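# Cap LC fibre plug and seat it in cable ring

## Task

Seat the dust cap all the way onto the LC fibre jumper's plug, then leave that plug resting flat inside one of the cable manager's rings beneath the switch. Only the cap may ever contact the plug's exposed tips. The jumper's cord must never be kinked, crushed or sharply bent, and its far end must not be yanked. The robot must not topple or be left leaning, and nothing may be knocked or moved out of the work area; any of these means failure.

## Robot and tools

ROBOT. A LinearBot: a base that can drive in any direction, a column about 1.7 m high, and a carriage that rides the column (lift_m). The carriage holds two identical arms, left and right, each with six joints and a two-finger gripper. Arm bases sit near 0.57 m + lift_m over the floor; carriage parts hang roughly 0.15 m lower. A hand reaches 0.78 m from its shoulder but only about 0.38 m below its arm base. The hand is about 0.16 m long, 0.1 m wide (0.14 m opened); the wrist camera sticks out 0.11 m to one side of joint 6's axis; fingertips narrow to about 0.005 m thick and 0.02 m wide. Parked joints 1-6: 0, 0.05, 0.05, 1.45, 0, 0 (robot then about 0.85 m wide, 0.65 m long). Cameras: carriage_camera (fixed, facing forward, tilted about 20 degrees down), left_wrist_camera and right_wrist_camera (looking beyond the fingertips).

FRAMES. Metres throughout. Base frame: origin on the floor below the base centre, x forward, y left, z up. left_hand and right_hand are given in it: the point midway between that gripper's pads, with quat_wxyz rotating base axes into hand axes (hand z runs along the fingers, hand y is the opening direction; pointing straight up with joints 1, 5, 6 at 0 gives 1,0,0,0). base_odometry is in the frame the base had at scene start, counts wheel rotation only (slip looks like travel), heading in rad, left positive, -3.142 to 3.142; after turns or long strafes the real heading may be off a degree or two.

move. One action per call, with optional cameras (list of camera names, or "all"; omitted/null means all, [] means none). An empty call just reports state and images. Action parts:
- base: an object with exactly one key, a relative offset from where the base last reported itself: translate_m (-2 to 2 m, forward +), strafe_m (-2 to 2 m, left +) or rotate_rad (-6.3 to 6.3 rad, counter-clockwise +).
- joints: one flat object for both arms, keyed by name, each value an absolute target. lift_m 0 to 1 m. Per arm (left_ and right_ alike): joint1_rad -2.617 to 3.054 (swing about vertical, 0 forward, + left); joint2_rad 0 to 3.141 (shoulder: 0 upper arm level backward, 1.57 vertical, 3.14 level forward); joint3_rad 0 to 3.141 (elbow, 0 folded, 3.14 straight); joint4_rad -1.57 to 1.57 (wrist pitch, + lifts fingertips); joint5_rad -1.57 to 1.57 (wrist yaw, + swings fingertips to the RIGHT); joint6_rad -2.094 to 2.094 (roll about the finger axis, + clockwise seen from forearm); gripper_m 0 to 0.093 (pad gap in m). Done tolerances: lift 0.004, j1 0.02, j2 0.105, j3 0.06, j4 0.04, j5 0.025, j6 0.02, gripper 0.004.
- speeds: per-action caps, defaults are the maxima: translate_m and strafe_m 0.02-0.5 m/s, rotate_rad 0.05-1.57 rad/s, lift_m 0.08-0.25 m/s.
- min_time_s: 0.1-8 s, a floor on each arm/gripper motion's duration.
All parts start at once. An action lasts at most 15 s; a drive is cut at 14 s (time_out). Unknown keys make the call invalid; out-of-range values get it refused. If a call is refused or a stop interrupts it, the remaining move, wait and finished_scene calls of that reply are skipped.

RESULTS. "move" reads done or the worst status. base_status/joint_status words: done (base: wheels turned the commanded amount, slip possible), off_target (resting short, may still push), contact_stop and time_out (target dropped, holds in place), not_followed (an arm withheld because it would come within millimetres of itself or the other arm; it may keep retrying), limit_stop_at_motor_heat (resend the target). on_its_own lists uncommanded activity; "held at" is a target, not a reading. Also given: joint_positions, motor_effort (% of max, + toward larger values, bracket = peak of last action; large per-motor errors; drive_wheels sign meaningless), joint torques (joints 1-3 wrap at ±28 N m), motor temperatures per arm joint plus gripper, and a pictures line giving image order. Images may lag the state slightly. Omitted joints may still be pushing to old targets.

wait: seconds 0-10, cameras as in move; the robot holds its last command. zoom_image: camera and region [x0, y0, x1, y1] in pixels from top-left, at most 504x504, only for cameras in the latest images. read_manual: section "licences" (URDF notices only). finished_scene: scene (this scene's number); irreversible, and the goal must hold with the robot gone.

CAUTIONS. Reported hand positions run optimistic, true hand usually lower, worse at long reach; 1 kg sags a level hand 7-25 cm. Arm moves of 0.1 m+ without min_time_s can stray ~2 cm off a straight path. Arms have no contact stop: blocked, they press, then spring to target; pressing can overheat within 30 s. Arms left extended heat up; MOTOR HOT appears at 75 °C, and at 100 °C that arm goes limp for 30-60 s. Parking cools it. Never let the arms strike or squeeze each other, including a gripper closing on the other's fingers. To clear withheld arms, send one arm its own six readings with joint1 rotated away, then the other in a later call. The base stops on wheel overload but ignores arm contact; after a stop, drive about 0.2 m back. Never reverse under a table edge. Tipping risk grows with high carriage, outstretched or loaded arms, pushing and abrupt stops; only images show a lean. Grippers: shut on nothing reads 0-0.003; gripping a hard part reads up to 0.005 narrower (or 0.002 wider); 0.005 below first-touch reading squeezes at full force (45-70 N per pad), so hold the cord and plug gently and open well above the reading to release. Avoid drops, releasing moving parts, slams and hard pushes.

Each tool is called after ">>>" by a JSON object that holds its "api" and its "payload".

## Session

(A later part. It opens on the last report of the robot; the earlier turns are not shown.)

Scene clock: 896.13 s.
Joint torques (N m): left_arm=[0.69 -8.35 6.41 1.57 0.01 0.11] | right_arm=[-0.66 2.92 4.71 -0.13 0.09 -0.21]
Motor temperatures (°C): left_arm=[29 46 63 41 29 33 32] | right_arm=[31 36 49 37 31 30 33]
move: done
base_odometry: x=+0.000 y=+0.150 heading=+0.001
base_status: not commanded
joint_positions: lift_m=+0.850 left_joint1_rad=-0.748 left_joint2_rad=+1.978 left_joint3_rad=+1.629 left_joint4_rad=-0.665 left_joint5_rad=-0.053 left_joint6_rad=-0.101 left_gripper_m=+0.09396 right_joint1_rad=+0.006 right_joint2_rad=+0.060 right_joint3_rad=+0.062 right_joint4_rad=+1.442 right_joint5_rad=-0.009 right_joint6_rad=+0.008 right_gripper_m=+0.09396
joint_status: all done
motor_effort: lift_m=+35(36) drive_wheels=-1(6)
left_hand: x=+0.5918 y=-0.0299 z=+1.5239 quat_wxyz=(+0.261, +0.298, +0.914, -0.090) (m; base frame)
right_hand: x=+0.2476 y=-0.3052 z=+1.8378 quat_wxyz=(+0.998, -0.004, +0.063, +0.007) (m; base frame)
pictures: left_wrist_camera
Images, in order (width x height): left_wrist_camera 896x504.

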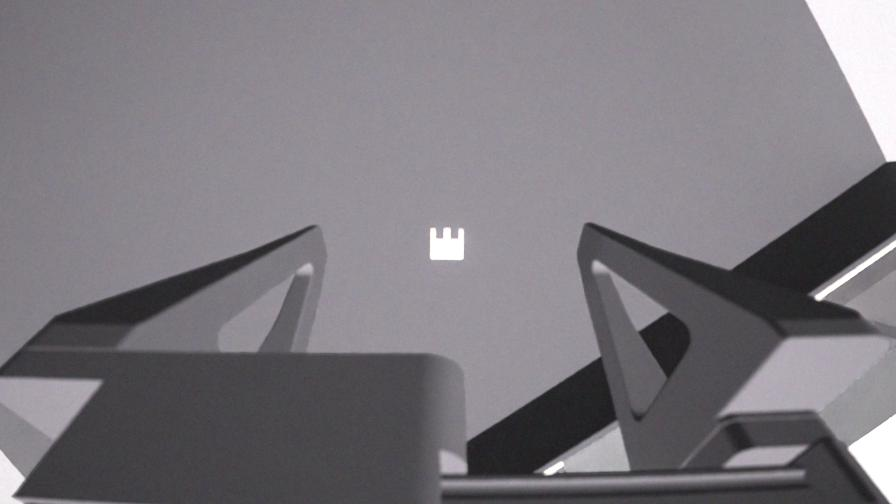

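>>> {"api": "move", "payload": {"joints": {"left_joint3_rad": 1.588, "left_joint4_rad": -0.637}, "min_time_s": 1.0, "cameras": ["left_wrist_camera"]}}

>>> {"api": "zoom_image", "payload": {"camera": "left_wrist_camera", "region": [340, 190, 560, 310]}}

Scene clock: 929.07 s.
Joint torques (N m): left_arm=[0.69 -8.35 6.38 1.54 0.01 0.11] | right_arm=[-0.66 2.89 4.72 -0.13 0.09 -0.21]
Motor temperatures (°C): left_arm=[29 48 62 41 29 33 32] | right_arm=[31 36 48 36 31 30 33]
move: done
base_odometry: x=+0.000 y=+0.150 heading=+0.001
base_status: not commanded
joint_positions: lift_m=+0.850 left_joint1_rad=-0.748 left_joint2_rad=+1.978 left_joint3_rad=+1.604 left_joint4_rad=-0.652 left_joint5_rad=-0.053 left_joint6_rad=-0.100 left_gripper_m=+0.09396 right_joint1_rad=+0.006 right_joint2_rad=+0.060 right_joint3_rad=+0.062 right_joint4_rad=+1.442 right_joint5_rad=-0.009 right_joint6_rad=+0.008 right_gripper_m=+0.09396
joint_status: all done
motor_effort: lift_m=+35(35) drive_wheels=-2(7)
left_hand: x=+0.5895 y=-0.0277 z=+1.5163 quat_wxyz=(+0.256, +0.299, +0.915, -0.087) (m; base frame)
right_hand: x=+0.2476 y=-0.3052 z=+1.8378 quat_wxyz=(+0.998, -0.004, +0.063, +0.007) (m; base frame)
pictures: left_wrist_camera
Images, in order (width x height): left_wrist_camera 896x504.

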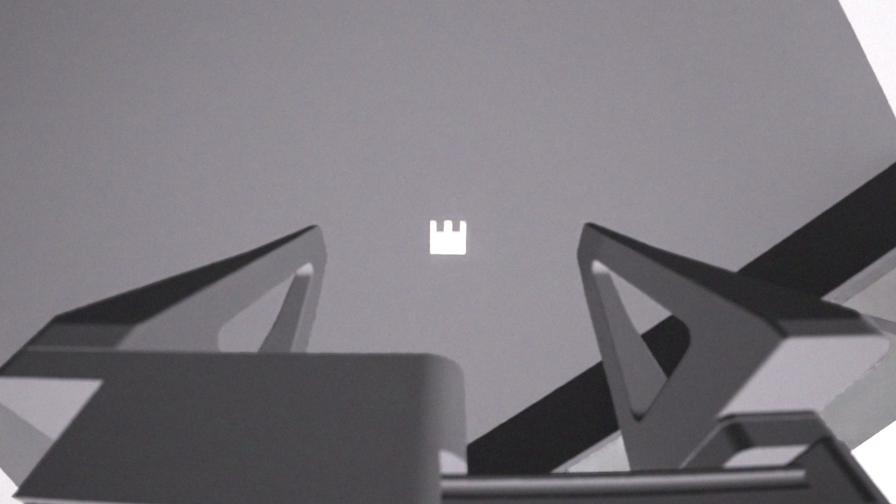

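Scaled by 2.291 from the camera's 896x504 image, which has a finer 1280x720 frame.

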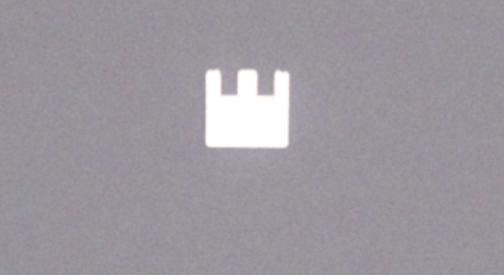

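>>> {"api": "move", "payload": {"joints": {"left_joint3_rad": 1.572, "left_joint4_rad": -0.626}, "min_time_s": 1.0, "cameras": ["left_wrist_camera", "carriage_camera"]}}

>>> {"api": "zoom_image", "payload": {"camera": "carriage_camera", "region": [400, 270, 520, 345]}}

Scene clock: 948.80 s.
Joint torques (N m): left_arm=[0.68 -8.34 6.37 1.53 0.01 0.11] | right_arm=[-0.66 2.89 4.68 -0.13 0.09 -0.21]
Motor temperatures (°C): left_arm=[29 48 60 40 29 33 32] | right_arm=[31 36 48 35 31 30 33]
move: done
base_odometry: x=+0.000 y=+0.150 heading=+0.001
base_status: not commanded
joint_positions: lift_m=+0.850 left_joint1_rad=-0.748 left_joint2_rad=+1.978 left_joint3_rad=+1.589 left_joint4_rad=-0.641 left_joint5_rad=-0.053 left_joint6_rad=-0.100 left_gripper_m=+0.09396 right_joint1_rad=+0.006 right_joint2_rad=+0.060 right_joint3_rad=+0.062 right_joint4_rad=+1.443 right_joint5_rad=-0.009 right_joint6_rad=+0.008 right_gripper_m=+0.09396
joint_status: all done
motor_effort: lift_m=+35(35) drive_wheels=+1(7)
left_hand: x=+0.5884 y=-0.0267 z=+1.5118 quat_wxyz=(+0.254, +0.300, +0.916, -0.086) (m; base frame)
right_hand: x=+0.2476 y=-0.3052 z=+1.8378 quat_wxyz=(+0.998, -0.004, +0.063, +0.007) (m; base frame)
pictures: carriage_camera, left_wrist_camera
Images, in order (width x height): carriage_camera 896x504, left_wrist_camera 896x504.

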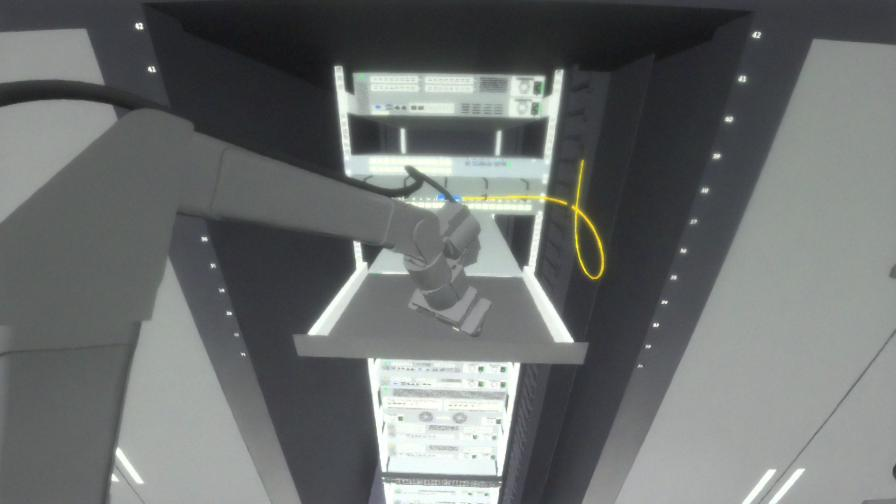

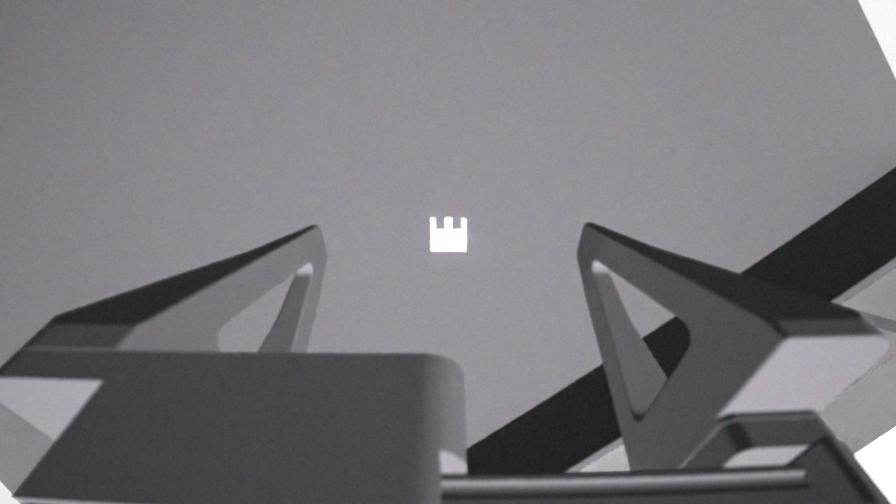

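Scaled by 4.200 from the camera's 896x504 image, which has a finer 1280x720 frame.

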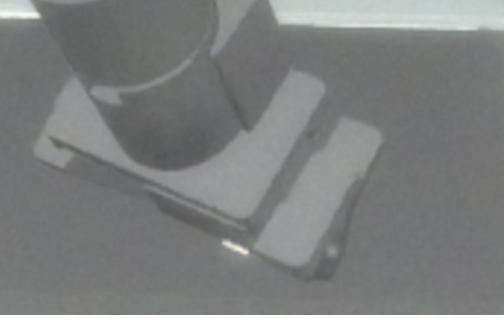

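>>> {"api": "move", "payload": {"joints": {"left_joint3_rad": 1.568, "left_joint4_rad": -0.624, "left_gripper_m": 0.024}, "min_time_s": 1.5, "cameras": ["left_wrist_camera"]}}

>>> {"api": "zoom_image", "payload": {"camera": "left_wrist_camera", "region": [340, 190, 560, 310]}}

Scene clock: 961.87 s.
Joint torques (N m): left_arm=[0.69 -8.34 6.02 1.53 0 0.11] | right_arm=[-0.66 2.89 4.7 -0.13 0.09 -0.21]
Motor temperatures (°C): left_arm=[29 48 60 41 29 33 32] | right_arm=[31 36 48 35 31 30 33]
move: done
base_odometry: x=+0.000 y=+0.150 heading=+0.001
base_status: not commanded
joint_positions: lift_m=+0.850 left_joint1_rad=-0.748 left_joint2_rad=+1.978 left_joint3_rad=+1.589 left_joint4_rad=-0.638 left_joint5_rad=-0.053 left_joint6_rad=-0.100 left_gripper_m=+0.02413 right_joint1_rad=+0.006 right_joint2_rad=+0.060 right_joint3_rad=+0.062 right_joint4_rad=+1.443 right_joint5_rad=-0.009 right_joint6_rad=+0.008 right_gripper_m=+0.09396
joint_status: all done
motor_effort: lift_m=+35(36) drive_wheels=-2(7)
left_hand: x=+0.5888 y=-0.0270 z=+1.5121 quat_wxyz=(+0.255, +0.300, +0.915, -0.087) (m; base frame)
right_hand: x=+0.2476 y=-0.3052 z=+1.8378 quat_wxyz=(+0.998, -0.004, +0.063, +0.007) (m; base frame)
pictures: left_wrist_camera
Images, in order (width x height): left_wrist_camera 896x504.

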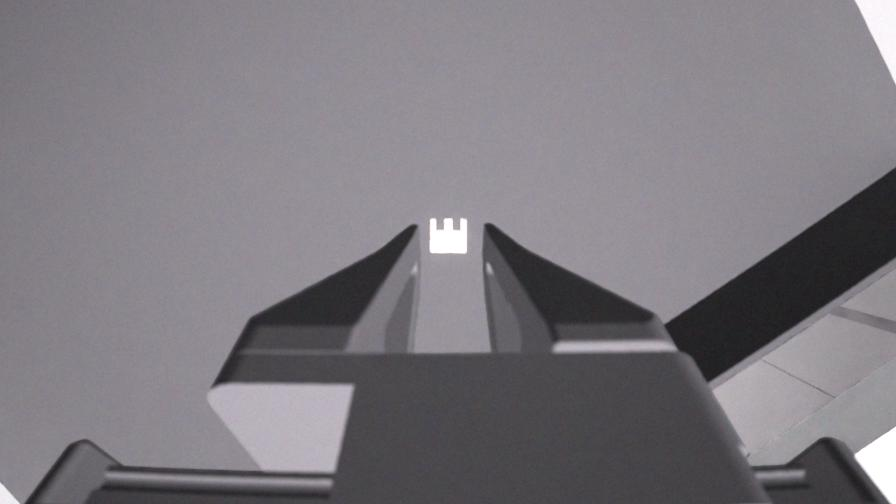

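Scaled by 2.291 from the camera's 896x504 image, which has a finer 1280x720 frame.

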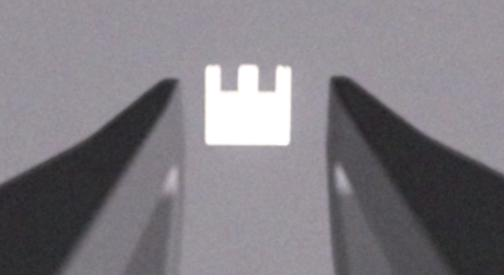

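>>> {"api": "move", "payload": {"joints": {"left_gripper_m": 0.011}, "min_time_s": 2.0, "cameras": ["left_wrist_camera"]}}

>>> {"api": "zoom_image", "payload": {"camera": "left_wrist_camera", "region": [340, 190, 560, 310]}}

Scene clock: 971.57 s.
Joint torques (N m): left_arm=[0.68 -8.31 6.05 1.52 0.01 0.11] | right_arm=[-0.66 2.91 4.7 -0.13 0.09 -0.21]
Motor temperatures (°C): left_arm=[29 49 59 41 29 33 32] | right_arm=[31 36 48 35 31 30 33]
move: done
base_odometry: x=+0.000 y=+0.150 heading=+0.001
base_status: not commanded
joint_positions: lift_m=+0.850 left_joint1_rad=-0.748 left_joint2_rad=+1.978 left_joint3_rad=+1.589 left_joint4_rad=-0.637 left_joint5_rad=-0.053 left_joint6_rad=-0.100 left_gripper_m=+0.01113 right_joint1_rad=+0.006 right_joint2_rad=+0.060 right_joint3_rad=+0.062 right_joint4_rad=+1.443 right_joint5_rad=-0.009 right_joint6_rad=+0.008 right_gripper_m=+0.09396
joint_status: all done
motor_effort: lift_m=+35(35) drive_wheels=-7(7)
left_hand: x=+0.5890 y=-0.0273 z=+1.5123 quat_wxyz=(+0.256, +0.299, +0.915, -0.087) (m; base frame)
right_hand: x=+0.2476 y=-0.3052 z=+1.8378 quat_wxyz=(+0.998, -0.004, +0.063, +0.007) (m; base frame)
pictures: left_wrist_camera
Images, in order (width x height): left_wrist_camera 896x504.

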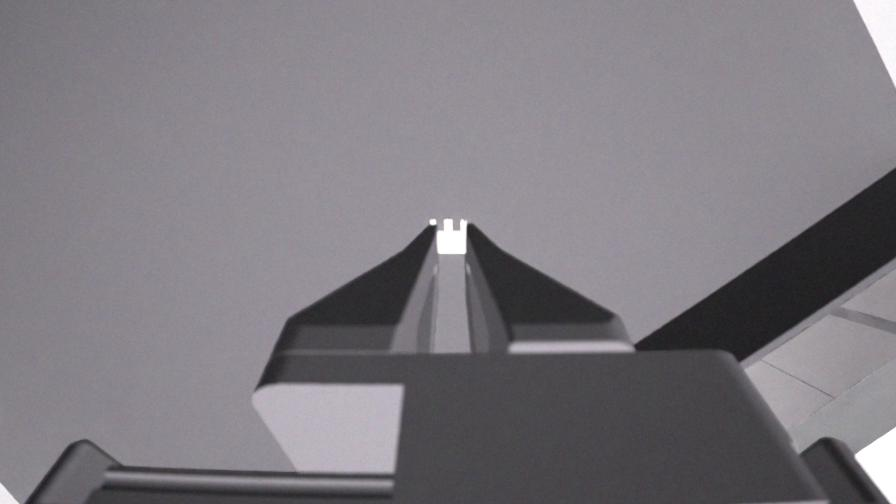

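Scaled by 2.291 from the camera's 896x504 image, which has a finer 1280x720 frame.

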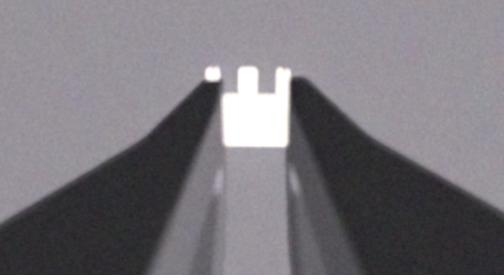

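>>> {"api": "move", "payload": {"joints": {"left_joint3_rad": 1.559, "left_joint4_rad": -0.613, "left_gripper_m": 0.026}, "min_time_s": 1.0, "cameras": ["left_wrist_camera"]}}

>>> {"api": "zoom_image", "payload": {"camera": "left_wrist_camera", "region": [340, 190, 560, 310]}}

Scene clock: 987.83 s.
Joint torques (N m): left_arm=[0.69 -8.32 6.43 1.51 0.02 0.11] | right_arm=[-0.65 2.91 4.71 -0.13 0.09 -0.21]
Motor temperatures (°C): left_arm=[29 49 59 41 29 33 32] | right_arm=[31 36 47 34 31 30 33]
move: done
base_odometry: x=+0.000 y=+0.150 heading=+0.001
base_status: not commanded
joint_positions: lift_m=+0.850 left_joint1_rad=-0.748 left_joint2_rad=+1.978 left_joint3_rad=+1.575 left_joint4_rad=-0.627 left_joint5_rad=-0.053 left_joint6_rad=-0.100 left_gripper_m=+0.02587 right_joint1_rad=+0.006 right_joint2_rad=+0.060 right_joint3_rad=+0.062 right_joint4_rad=+1.443 right_joint5_rad=-0.009 right_joint6_rad=+0.008 right_gripper_m=+0.09396
joint_status: all done
motor_effort: lift_m=+35(36) drive_wheels=-1(6)
left_hand: x=+0.5881 y=-0.0264 z=+1.5085 quat_wxyz=(+0.254, +0.300, +0.916, -0.087) (m; base frame)
right_hand: x=+0.2476 y=-0.3053 z=+1.8378 quat_wxyz=(+0.998, -0.004, +0.063, +0.007) (m; base frame)
pictures: left_wrist_camera
Images, in order (width x height): left_wrist_camera 896x504.

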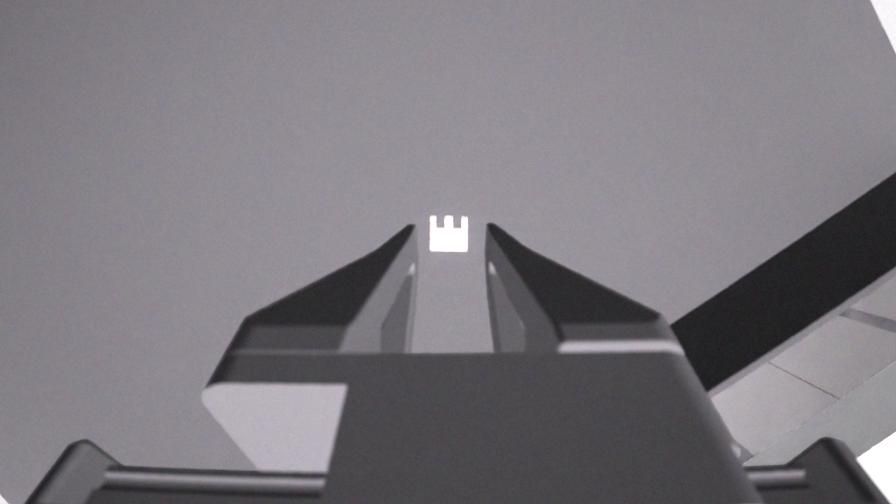

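Scaled by 2.291 from the camera's 896x504 image, which has a finer 1280x720 frame.

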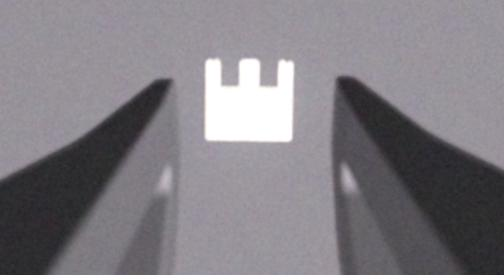

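>>> {"api": "move", "payload": {"joints": {"left_joint3_rad": 1.547, "left_joint4_rad": -0.600}, "min_time_s": 1.0, "cameras": ["left_wrist_camera"]}}

>>> {"api": "zoom_image", "payload": {"camera": "left_wrist_camera", "region": [340, 190, 560, 310]}}

Scene clock: 1000.17 s.
Joint torques (N m): left_arm=[0.68 -8.31 6.39 1.52 0.01 0.11] | right_arm=[-0.65 2.89 4.68 -0.13 0.09 -0.21]
Motor temperatures (°C): left_arm=[29 49 58 41 29 33 32] | right_arm=[31 36 47 34 31 30 33]
move: done
base_odometry: x=+0.000 y=+0.150 heading=+0.001
base_status: not commanded
joint_positions: lift_m=+0.850 left_joint1_rad=-0.748 left_joint2_rad=+1.978 left_joint3_rad=+1.564 left_joint4_rad=-0.615 left_joint5_rad=-0.053 left_joint6_rad=-0.100 left_gripper_m=+0.02587 right_joint1_rad=+0.006 right_joint2_rad=+0.060 right_joint3_rad=+0.062 right_joint4_rad=+1.443 right_joint5_rad=-0.009 right_joint6_rad=+0.008 right_gripper_m=+0.09396
joint_status: all done
motor_effort: lift_m=+35(35) drive_wheels=-4(7)
left_hand: x=+0.5878 y=-0.0261 z=+1.5057 quat_wxyz=(+0.254, +0.300, +0.915, -0.087) (m; base frame)
right_hand: x=+0.2476 y=-0.3053 z=+1.8378 quat_wxyz=(+0.998, -0.004, +0.063, +0.007) (m; base frame)
pictures: left_wrist_camera
Images, in order (width x height): left_wrist_camera 896x504.

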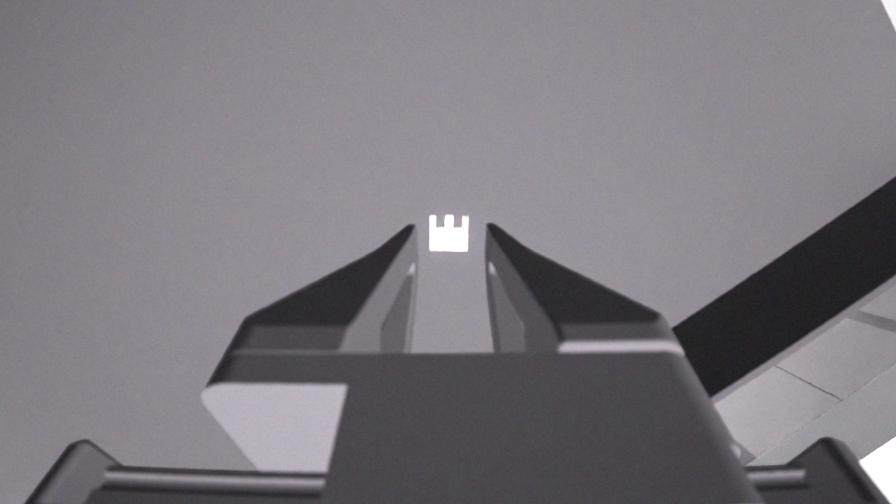

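Scaled by 2.291 from the camera's 896x504 image, which has a finer 1280x720 frame.

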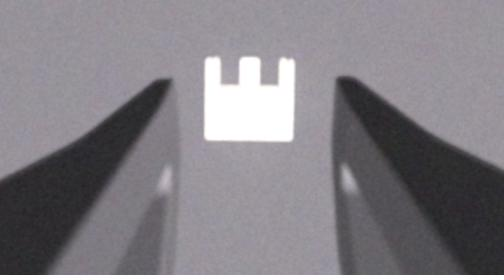

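>>> {"api": "move", "payload": {"joints": {"left_gripper_m": 0.012}, "min_time_s": 2.0, "cameras": ["left_wrist_camera"]}}

>>> {"api": "zoom_image", "payload": {"camera": "left_wrist_camera", "region": [340, 190, 560, 310]}}

Scene clock: 1013.97 s.
Joint torques (N m): left_arm=[0.66 -8.29 6.37 1.51 0.01 0.12] | right_arm=[-0.64 2.91 4.7 -0.13 0.09 -0.21]
Motor temperatures (°C): left_arm=[29 49 57 41 29 33 32] | right_arm=[31 36 47 34 31 30 33]
move: done
base_odometry: x=+0.000 y=+0.150 heading=+0.001
base_status: not commanded
joint_positions: lift_m=+0.850 left_joint1_rad=-0.748 left_joint2_rad=+1.978 left_joint3_rad=+1.564 left_joint4_rad=-0.613 left_joint5_rad=-0.053 left_joint6_rad=-0.100 left_gripper_m=+0.01205 right_joint1_rad=+0.006 right_joint2_rad=+0.060 right_joint3_rad=+0.062 right_joint4_rad=+1.443 right_joint5_rad=-0.009 right_joint6_rad=+0.008 right_gripper_m=+0.09396
joint_status: all done
motor_effort: lift_m=+35(36) drive_wheels=-3(7)
left_hand: x=+0.5880 y=-0.0263 z=+1.5059 quat_wxyz=(+0.255, +0.300, +0.915, -0.087) (m; base frame)
right_hand: x=+0.2476 y=-0.3053 z=+1.8378 quat_wxyz=(+0.998, -0.004, +0.063, +0.007) (m; base frame)
pictures: left_wrist_camera
Images, in order (width x height): left_wrist_camera 896x504.

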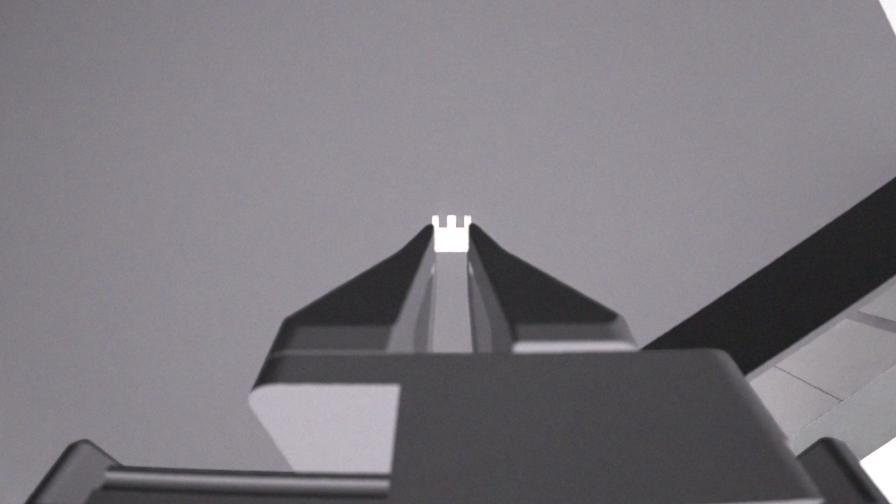

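Scaled by 2.291 from the camera's 896x504 image, which has a finer 1280x720 frame.

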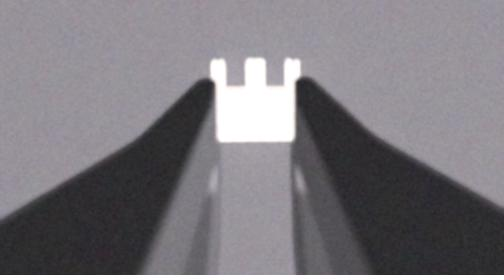

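>>> {"api": "move", "payload": {"joints": {"left_gripper_m": 0.0095}, "min_time_s": 1.0, "cameras": ["left_wrist_camera"]}}

>>> {"api": "zoom_image", "payload": {"camera": "left_wrist_camera", "region": [340, 190, 560, 310]}}

Scene clock: 1031.17 s.
Joint torques (N m): left_arm=[0.66 -8.29 6.35 1.51 0.01 0.11] | right_arm=[-0.66 2.88 4.72 -0.13 0.09 -0.2]
Motor temperatures (°C): left_arm=[29 49 57 41 29 33 32] | right_arm=[31 36 47 33 31 30 33]
move: done
base_odometry: x=+0.000 y=+0.150 heading=+0.001
base_status: not commanded
joint_positions: lift_m=+0.850 left_joint1_rad=-0.748 left_joint2_rad=+1.978 left_joint3_rad=+1.564 left_joint4_rad=-0.613 left_joint5_rad=-0.053 left_joint6_rad=-0.100 left_gripper_m=+0.01075 right_joint1_rad=+0.006 right_joint2_rad=+0.060 right_joint3_rad=+0.062 right_joint4_rad=+1.443 right_joint5_rad=-0.009 right_joint6_rad=+0.008 right_gripper_m=+0.09396
joint_status: all done
motor_effort: lift_m=+35(35) drive_wheels=-5(6)
left_hand: x=+0.5881 y=-0.0264 z=+1.5059 quat_wxyz=(+0.255, +0.300, +0.915, -0.087) (m; base frame)
right_hand: x=+0.2476 y=-0.3053 z=+1.8378 quat_wxyz=(+0.998, -0.004, +0.063, +0.007) (m; base frame)
pictures: left_wrist_camera
Images, in order (width x height): left_wrist_camera 896x504.

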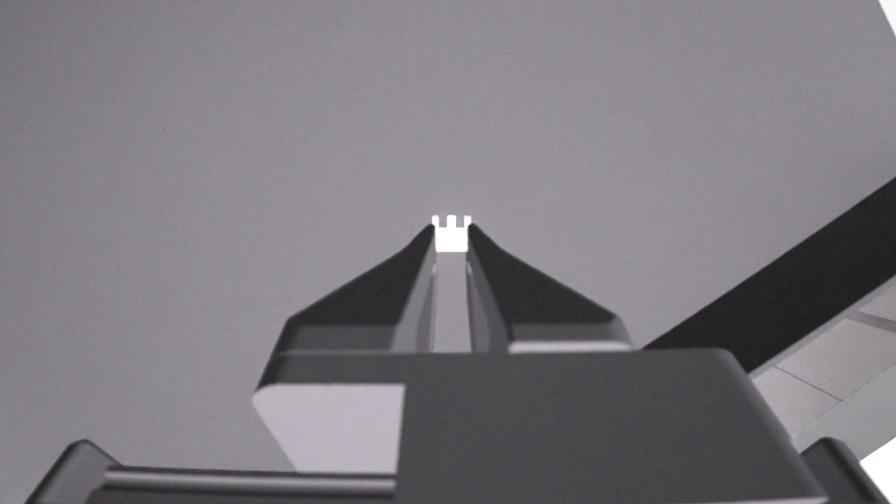

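Scaled by 2.291 from the camera's 896x504 image, which has a finer 1280x720 frame.

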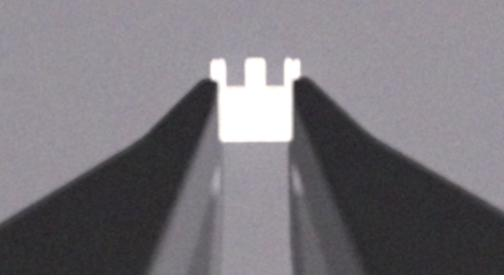

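>>> {"api": "move", "payload": {"joints": {"left_gripper_m": 0.018}, "min_time_s": 0.8, "cameras": []}}

>>> {"api": "move", "payload": {"joints": {"left_joint3_rad": 1.538, "left_joint4_rad": -0.590}, "min_time_s": 1.0, "cameras": ["left_wrist_camera"]}}

>>> {"api": "zoom_image", "payload": {"camera": "left_wrist_camera", "region": [340, 190, 560, 310]}}

Scene clock: 1052.83 s.
Joint torques (N m): left_arm=[0.69 -8.28 6.38 1.5 0.01 0.11] | right_arm=[-0.65 2.92 4.68 -0.13 0.09 -0.21]
Motor temperatures (°C): left_arm=[29 50 56 41 29 33 33] | right_arm=[31 36 47 33 31 30 33]
move: done
base_odometry: x=+0.000 y=+0.150 heading=+0.001
base_status: not commanded
joint_positions: lift_m=+0.850 left_joint1_rad=-0.748 left_joint2_rad=+1.978 left_joint3_rad=+1.564 left_joint4_rad=-0.612 left_joint5_rad=-0.053 left_joint6_rad=-0.100 left_gripper_m=+0.01789 right_joint1_rad=+0.006 right_joint2_rad=+0.060 right_joint3_rad=+0.062 right_joint4_rad=+1.443 right_joint5_rad=-0.009 right_joint6_rad=+0.008 right_gripper_m=+0.09396
joint_status: all done
motor_effort: lift_m=+35(35) drive_wheels=-2(6)
left_hand: x=+0.5881 y=-0.0265 z=+1.5060 quat_wxyz=(+0.255, +0.299, +0.915, -0.087) (m; base frame)
right_hand: x=+0.2476 y=-0.3053 z=+1.8378 quat_wxyz=(+0.998, -0.004, +0.063, +0.007) (m; base frame)
pictures: none
No camera images: "cameras" was empty.

Scene clock: 1054.13 s.
Joint torques (N m): left_arm=[0.7 -8.27 6.05 1.53 0.01 0.11] | right_arm=[-0.66 2.88 4.68 -0.13 0.09 -0.21]
Motor temperatures (°C): left_arm=[29 50 56 41 29 33 33] | right_arm=[31 36 47 33 31 30 33]
move: done
base_odometry: x=+0.000 y=+0.150 heading=+0.001
base_status: not commanded
joint_positions: lift_m=+0.850 left_joint1_rad=-0.748 left_joint2_rad=+1.978 left_joint3_rad=+1.558 left_joint4_rad=-0.604 left_joint5_rad=-0.053 left_joint6_rad=-0.100 left_gripper_m=+0.01789 right_joint1_rad=+0.006 right_joint2_rad=+0.060 right_joint3_rad=+0.062 right_joint4_rad=+1.443 right_joint5_rad=-0.009 right_joint6_rad=+0.008 right_gripper_m=+0.09396
joint_status: all done
motor_effort: lift_m=+35(35) drive_wheels=+0(7)
left_hand: x=+0.5884 y=-0.0267 z=+1.5049 quat_wxyz=(+0.257, +0.299, +0.915, -0.088) (m; base frame)
right_hand: x=+0.2476 y=-0.3053 z=+1.8378 quat_wxyz=(+0.998, -0.004, +0.063, +0.007) (m; base frame)
pictures: left_wrist_camera
Images, in order (width x height): left_wrist_camera 896x504.

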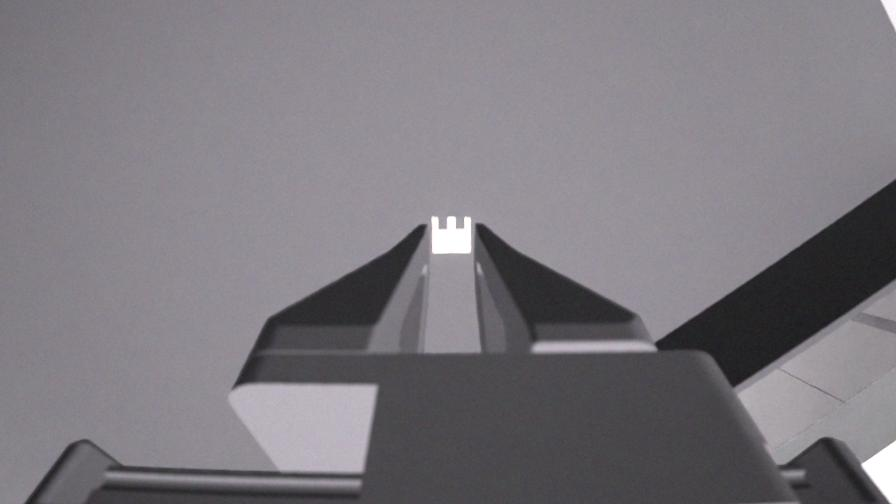

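Scaled by 2.291 from the camera's 896x504 image, which has a finer 1280x720 frame.

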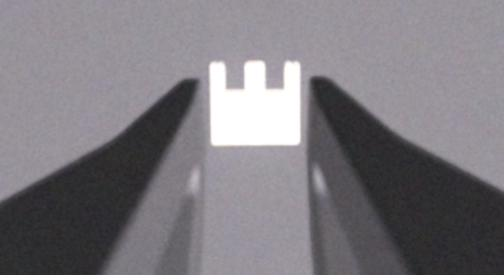

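>>> {"api": "move", "payload": {"joints": {"left_joint3_rad": 1.528, "left_joint4_rad": -0.586}, "min_time_s": 1.0, "cameras": ["left_wrist_camera"]}}

>>> {"api": "zoom_image", "payload": {"camera": "left_wrist_camera", "region": [340, 190, 560, 310]}}

Scene clock: 1060.67 s.
Joint torques (N m): left_arm=[0.66 -8.29 5.81 1.42 0.01 0.11] | right_arm=[-0.64 2.91 4.68 -0.13 0.09 -0.21]
Motor temperatures (°C): left_arm=[29 50 56 41 29 33 33] | right_arm=[31 36 46 33 31 30 33]
move: done
base_odometry: x=+0.000 y=+0.150 heading=+0.001
base_status: not commanded
joint_positions: lift_m=+0.850 left_joint1_rad=-0.748 left_joint2_rad=+1.978 left_joint3_rad=+1.551 left_joint4_rad=-0.589 left_joint5_rad=-0.053 left_joint6_rad=-0.100 left_gripper_m=+0.01789 right_joint1_rad=+0.006 right_joint2_rad=+0.060 right_joint3_rad=+0.062 right_joint4_rad=+1.443 right_joint5_rad=-0.009 right_joint6_rad=+0.008 right_gripper_m=+0.09396
joint_status: all done
motor_effort: lift_m=+35(36) drive_wheels=-1(7)
left_hand: x=+0.5894 y=-0.0276 z=+1.5043 quat_wxyz=(+0.260, +0.299, +0.914, -0.089) (m; base frame)
right_hand: x=+0.2476 y=-0.3053 z=+1.8378 quat_wxyz=(+0.998, -0.004, +0.063, +0.007) (m; base frame)
pictures: left_wrist_camera
Images, in order (width x height): left_wrist_camera 896x504.

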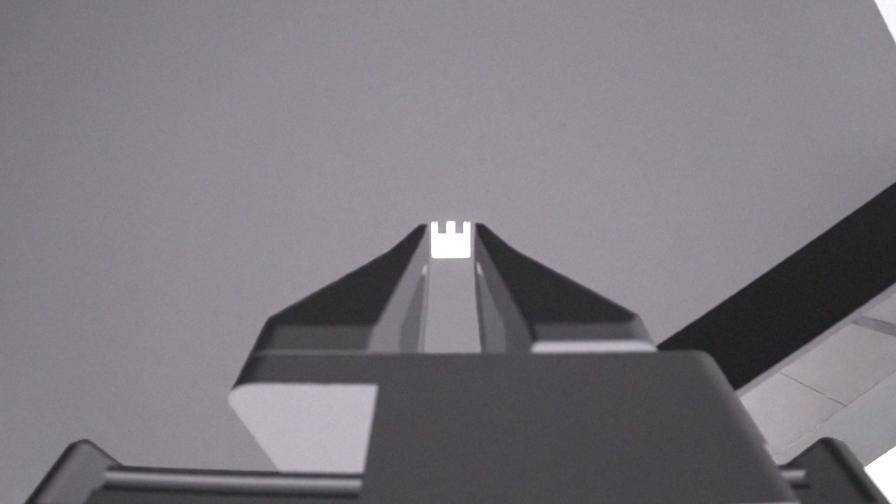

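Scaled by 2.291 from the camera's 896x504 image, which has a finer 1280x720 frame.

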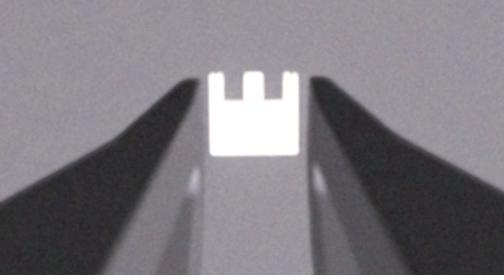

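>>> {"api": "move", "payload": {"joints": {"lift_m": 0.8535, "left_joint4_rad": -0.602}, "min_time_s": 1.0, "cameras": ["left_wrist_camera"]}}

>>> {"api": "zoom_image", "payload": {"camera": "left_wrist_camera", "region": [340, 190, 560, 310]}}

Scene clock: 1079.73 s.
Joint torques (N m): left_arm=[0.69 -8.5 6.13 1.26 0.01 0.11] | right_arm=[-0.64 3.08 4.92 -0.14 0.08 -0.21]
Motor temperatures (°C): left_arm=[29 50 56 41 29 33 32] | right_arm=[31 36 46 33 31 30 33]
move: done
base_odometry: x=+0.000 y=+0.150 heading=+0.001
base_status: not commanded
joint_positions: lift_m=+0.853 left_joint1_rad=-0.748 left_joint2_rad=+1.980 left_joint3_rad=+1.547 left_joint4_rad=-0.592 left_joint5_rad=-0.053 left_joint6_rad=-0.100 left_gripper_m=+0.01789 right_joint1_rad=+0.006 right_joint2_rad=+0.058 right_joint3_rad=+0.060 right_joint4_rad=+1.443 right_joint5_rad=-0.009 right_joint6_rad=+0.008 right_gripper_m=+0.09396
joint_status: all done
motor_effort: lift_m=+36(40) drive_wheels=+0(5)
left_hand: x=+0.5881 y=-0.0265 z=+1.5048 quat_wxyz=(+0.256, +0.300, +0.915, -0.087) (m; base frame)
right_hand: x=+0.2476 y=-0.3053 z=+1.8406 quat_wxyz=(+0.998, -0.004, +0.063, +0.007) (m; base frame)
pictures: left_wrist_camera
Images, in order (width x height): left_wrist_camera 896x504.

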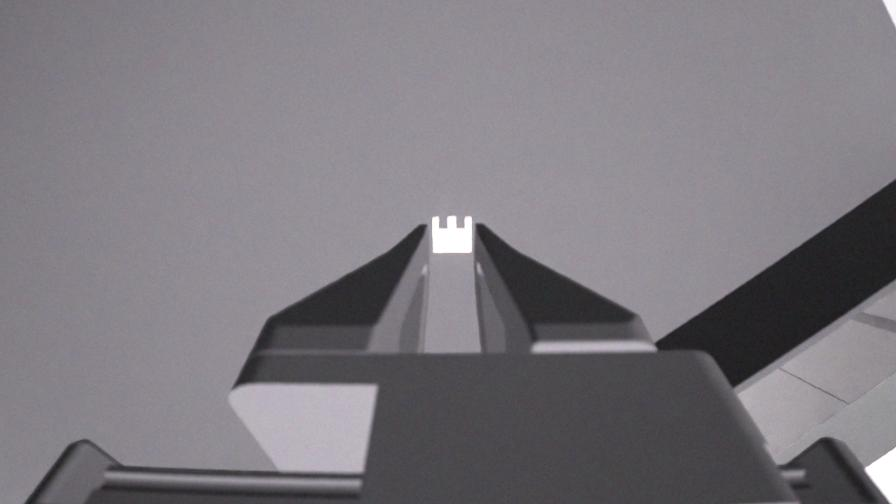

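Scaled by 2.291 from the camera's 896x504 image, which has a finer 1280x720 frame.

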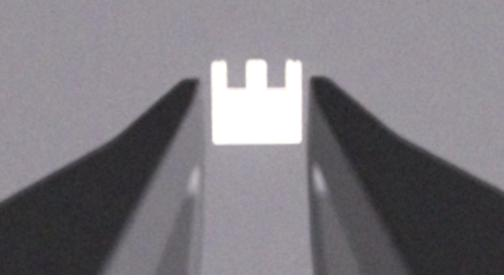

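>>> {"api": "move", "payload": {"joints": {"lift_m": 0.8545, "left_gripper_m": 0.0115}, "min_time_s": 1.5, "cameras": []}}

>>> {"api": "move", "payload": {"joints": {"left_gripper_m": 0.008}, "min_time_s": 1.5, "cameras": ["left_wrist_camera"]}}

>>> {"api": "zoom_image", "payload": {"camera": "left_wrist_camera", "region": [340, 190, 560, 310]}}

Scene clock: 1087.40 s.
Joint torques (N m): left_arm=[0.68 -8.58 6.15 1.28 0.02 0.11] | right_arm=[-0.64 3.12 4.97 -0.14 0.09 -0.21]
Motor temperatures (°C): left_arm=[29 49 56 41 29 33 32] | right_arm=[31 36 46 33 31 30 33]
move: done
base_odometry: x=+0.000 y=+0.150 heading=+0.001
base_status: not commanded
joint_positions: lift_m=+0.854 left_joint1_rad=-0.748 left_joint2_rad=+1.982 left_joint3_rad=+1.547 left_joint4_rad=-0.594 left_joint5_rad=-0.053 left_joint6_rad=-0.100 left_gripper_m=+0.01154 right_joint1_rad=+0.006 right_joint2_rad=+0.058 right_joint3_rad=+0.059 right_joint4_rad=+1.443 right_joint5_rad=-0.009 right_joint6_rad=+0.008 right_gripper_m=+0.09396
joint_status: all done
motor_effort: lift_m=+36(41) drive_wheels=-3(6)
left_hand: x=+0.5877 y=-0.0261 z=+1.5048 quat_wxyz=(+0.254, +0.300, +0.915, -0.087) (m; base frame)
right_hand: x=+0.2477 y=-0.3053 z=+1.8413 quat_wxyz=(+0.998, -0.004, +0.063, +0.007) (m; base frame)
pictures: none
No camera images: "cameras" was empty.

Scene clock: 1089.20 s.
Joint torques (N m): left_arm=[0.72 -8.61 6.15 1.27 0.01 0.11] | right_arm=[-0.65 3.14 4.98 -0.14 0.08 -0.21]
Motor temperatures (°C): left_arm=[29 49 56 41 29 33 33] | right_arm=[31 36 46 33 31 30 33]
move: done
base_odometry: x=+0.000 y=+0.150 heading=+0.001
base_status: not commanded
joint_positions: lift_m=+0.854 left_joint1_rad=-0.748 left_joint2_rad=+1.982 left_joint3_rad=+1.547 left_joint4_rad=-0.594 left_joint5_rad=-0.053 left_joint6_rad=-0.100 left_gripper_m=+0.01100 right_joint1_rad=+0.006 right_joint2_rad=+0.058 right_joint3_rad=+0.059 right_joint4_rad=+1.443 right_joint5_rad=-0.009 right_joint6_rad=+0.008 right_gripper_m=+0.09396
joint_status: all done
motor_effort: lift_m=+36(37) drive_wheels=-3(6)
left_hand: x=+0.5877 y=-0.0261 z=+1.5048 quat_wxyz=(+0.254, +0.300, +0.915, -0.087) (m; base frame)
right_hand: x=+0.2477 y=-0.3053 z=+1.8413 quat_wxyz=(+0.998, -0.004, +0.063, +0.007) (m; base frame)
pictures: left_wrist_camera
Images, in order (width x height): left_wrist_camera 896x504.

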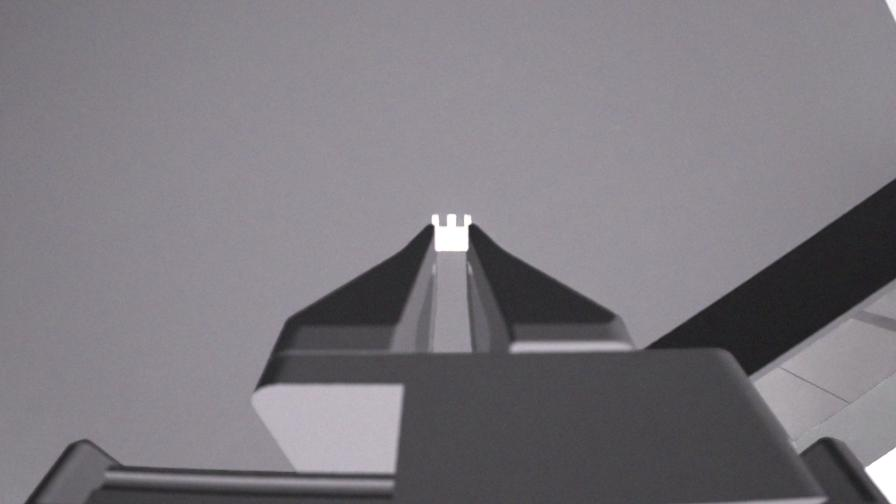

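Scaled by 2.291 from the camera's 896x504 image, which has a finer 1280x720 frame.

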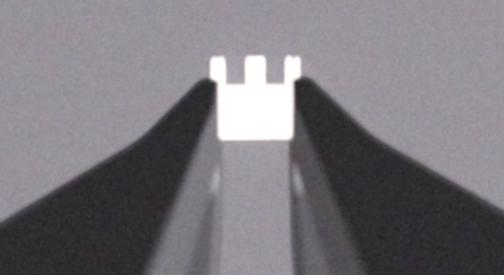

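>>> {"api": "move", "payload": {"joints": {"lift_m": 0.90}, "speeds": {"lift_m": 0.08}, "cameras": ["left_wrist_camera", "carriage_camera"]}}

>>> {"api": "zoom_image", "payload": {"camera": "left_wrist_camera", "region": [340, 190, 560, 310]}}

Scene clock: 1093.20 s.
Joint torques (N m): left_arm=[0.72 -9.05 6.54 1.32 0.01 0.11] | right_arm=[-0.66 3.23 5.09 -0.14 0.09 -0.21]
Motor temperatures (°C): left_arm=[29 49 55 40 29 33 33] | right_arm=[31 36 46 33 31 30 33]
move: done
base_odometry: x=+0.000 y=+0.150 heading=+0.001
base_status: not commanded
joint_positions: lift_m=+0.900 left_joint1_rad=-0.748 left_joint2_rad=+1.987 left_joint3_rad=+1.542 left_joint4_rad=-0.600 left_joint5_rad=-0.053 left_joint6_rad=-0.100 left_gripper_m=+0.01100 right_joint1_rad=+0.006 right_joint2_rad=+0.057 right_joint3_rad=+0.057 right_joint4_rad=+1.444 right_joint5_rad=-0.008 right_joint6_rad=+0.008 right_gripper_m=+0.09396
joint_status: all done
motor_effort: lift_m=+35(43) drive_wheels=-3(7)
left_hand: x=+0.5858 y=-0.0243 z=+1.5451 quat_wxyz=(+0.247, +0.301, +0.917, -0.083) (m; base frame)
right_hand: x=+0.2477 y=-0.3053 z=+1.8865 quat_wxyz=(+0.998, -0.004, +0.063, +0.007) (m; base frame)
pictures: carriage_camera, left_wrist_camera
Images, in order (width x height): carriage_camera 896x504, left_wrist_camera 896x504.

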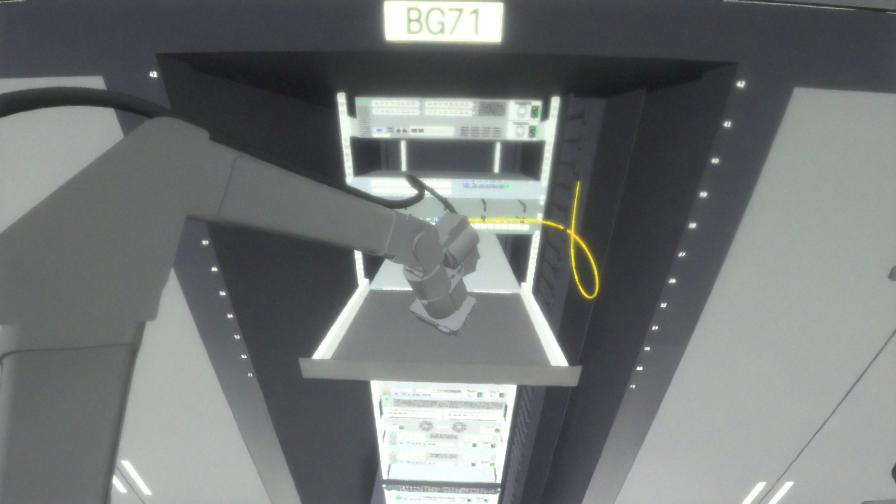

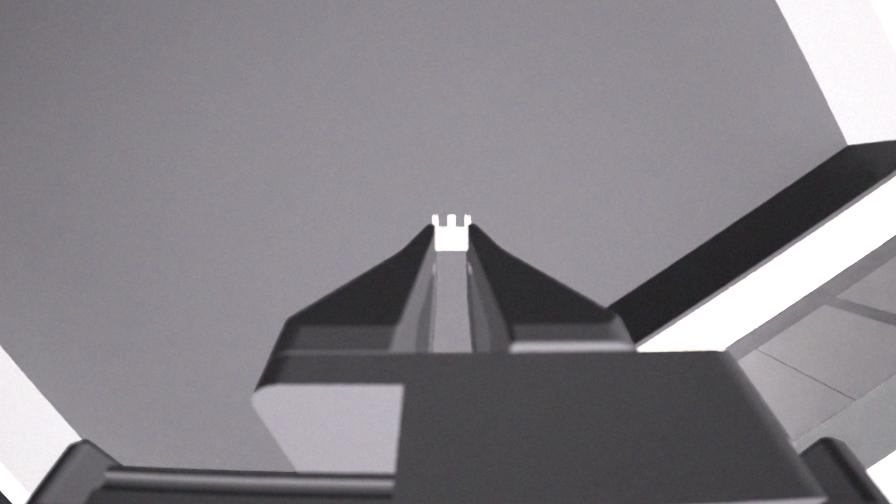

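Scaled by 2.291 from the camera's 896x504 image, which has a finer 1280x720 frame.

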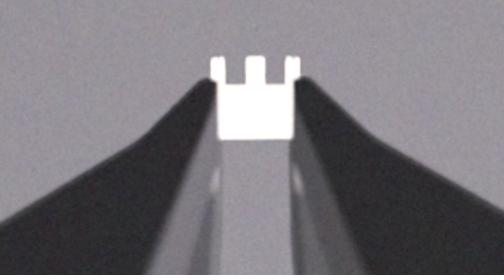

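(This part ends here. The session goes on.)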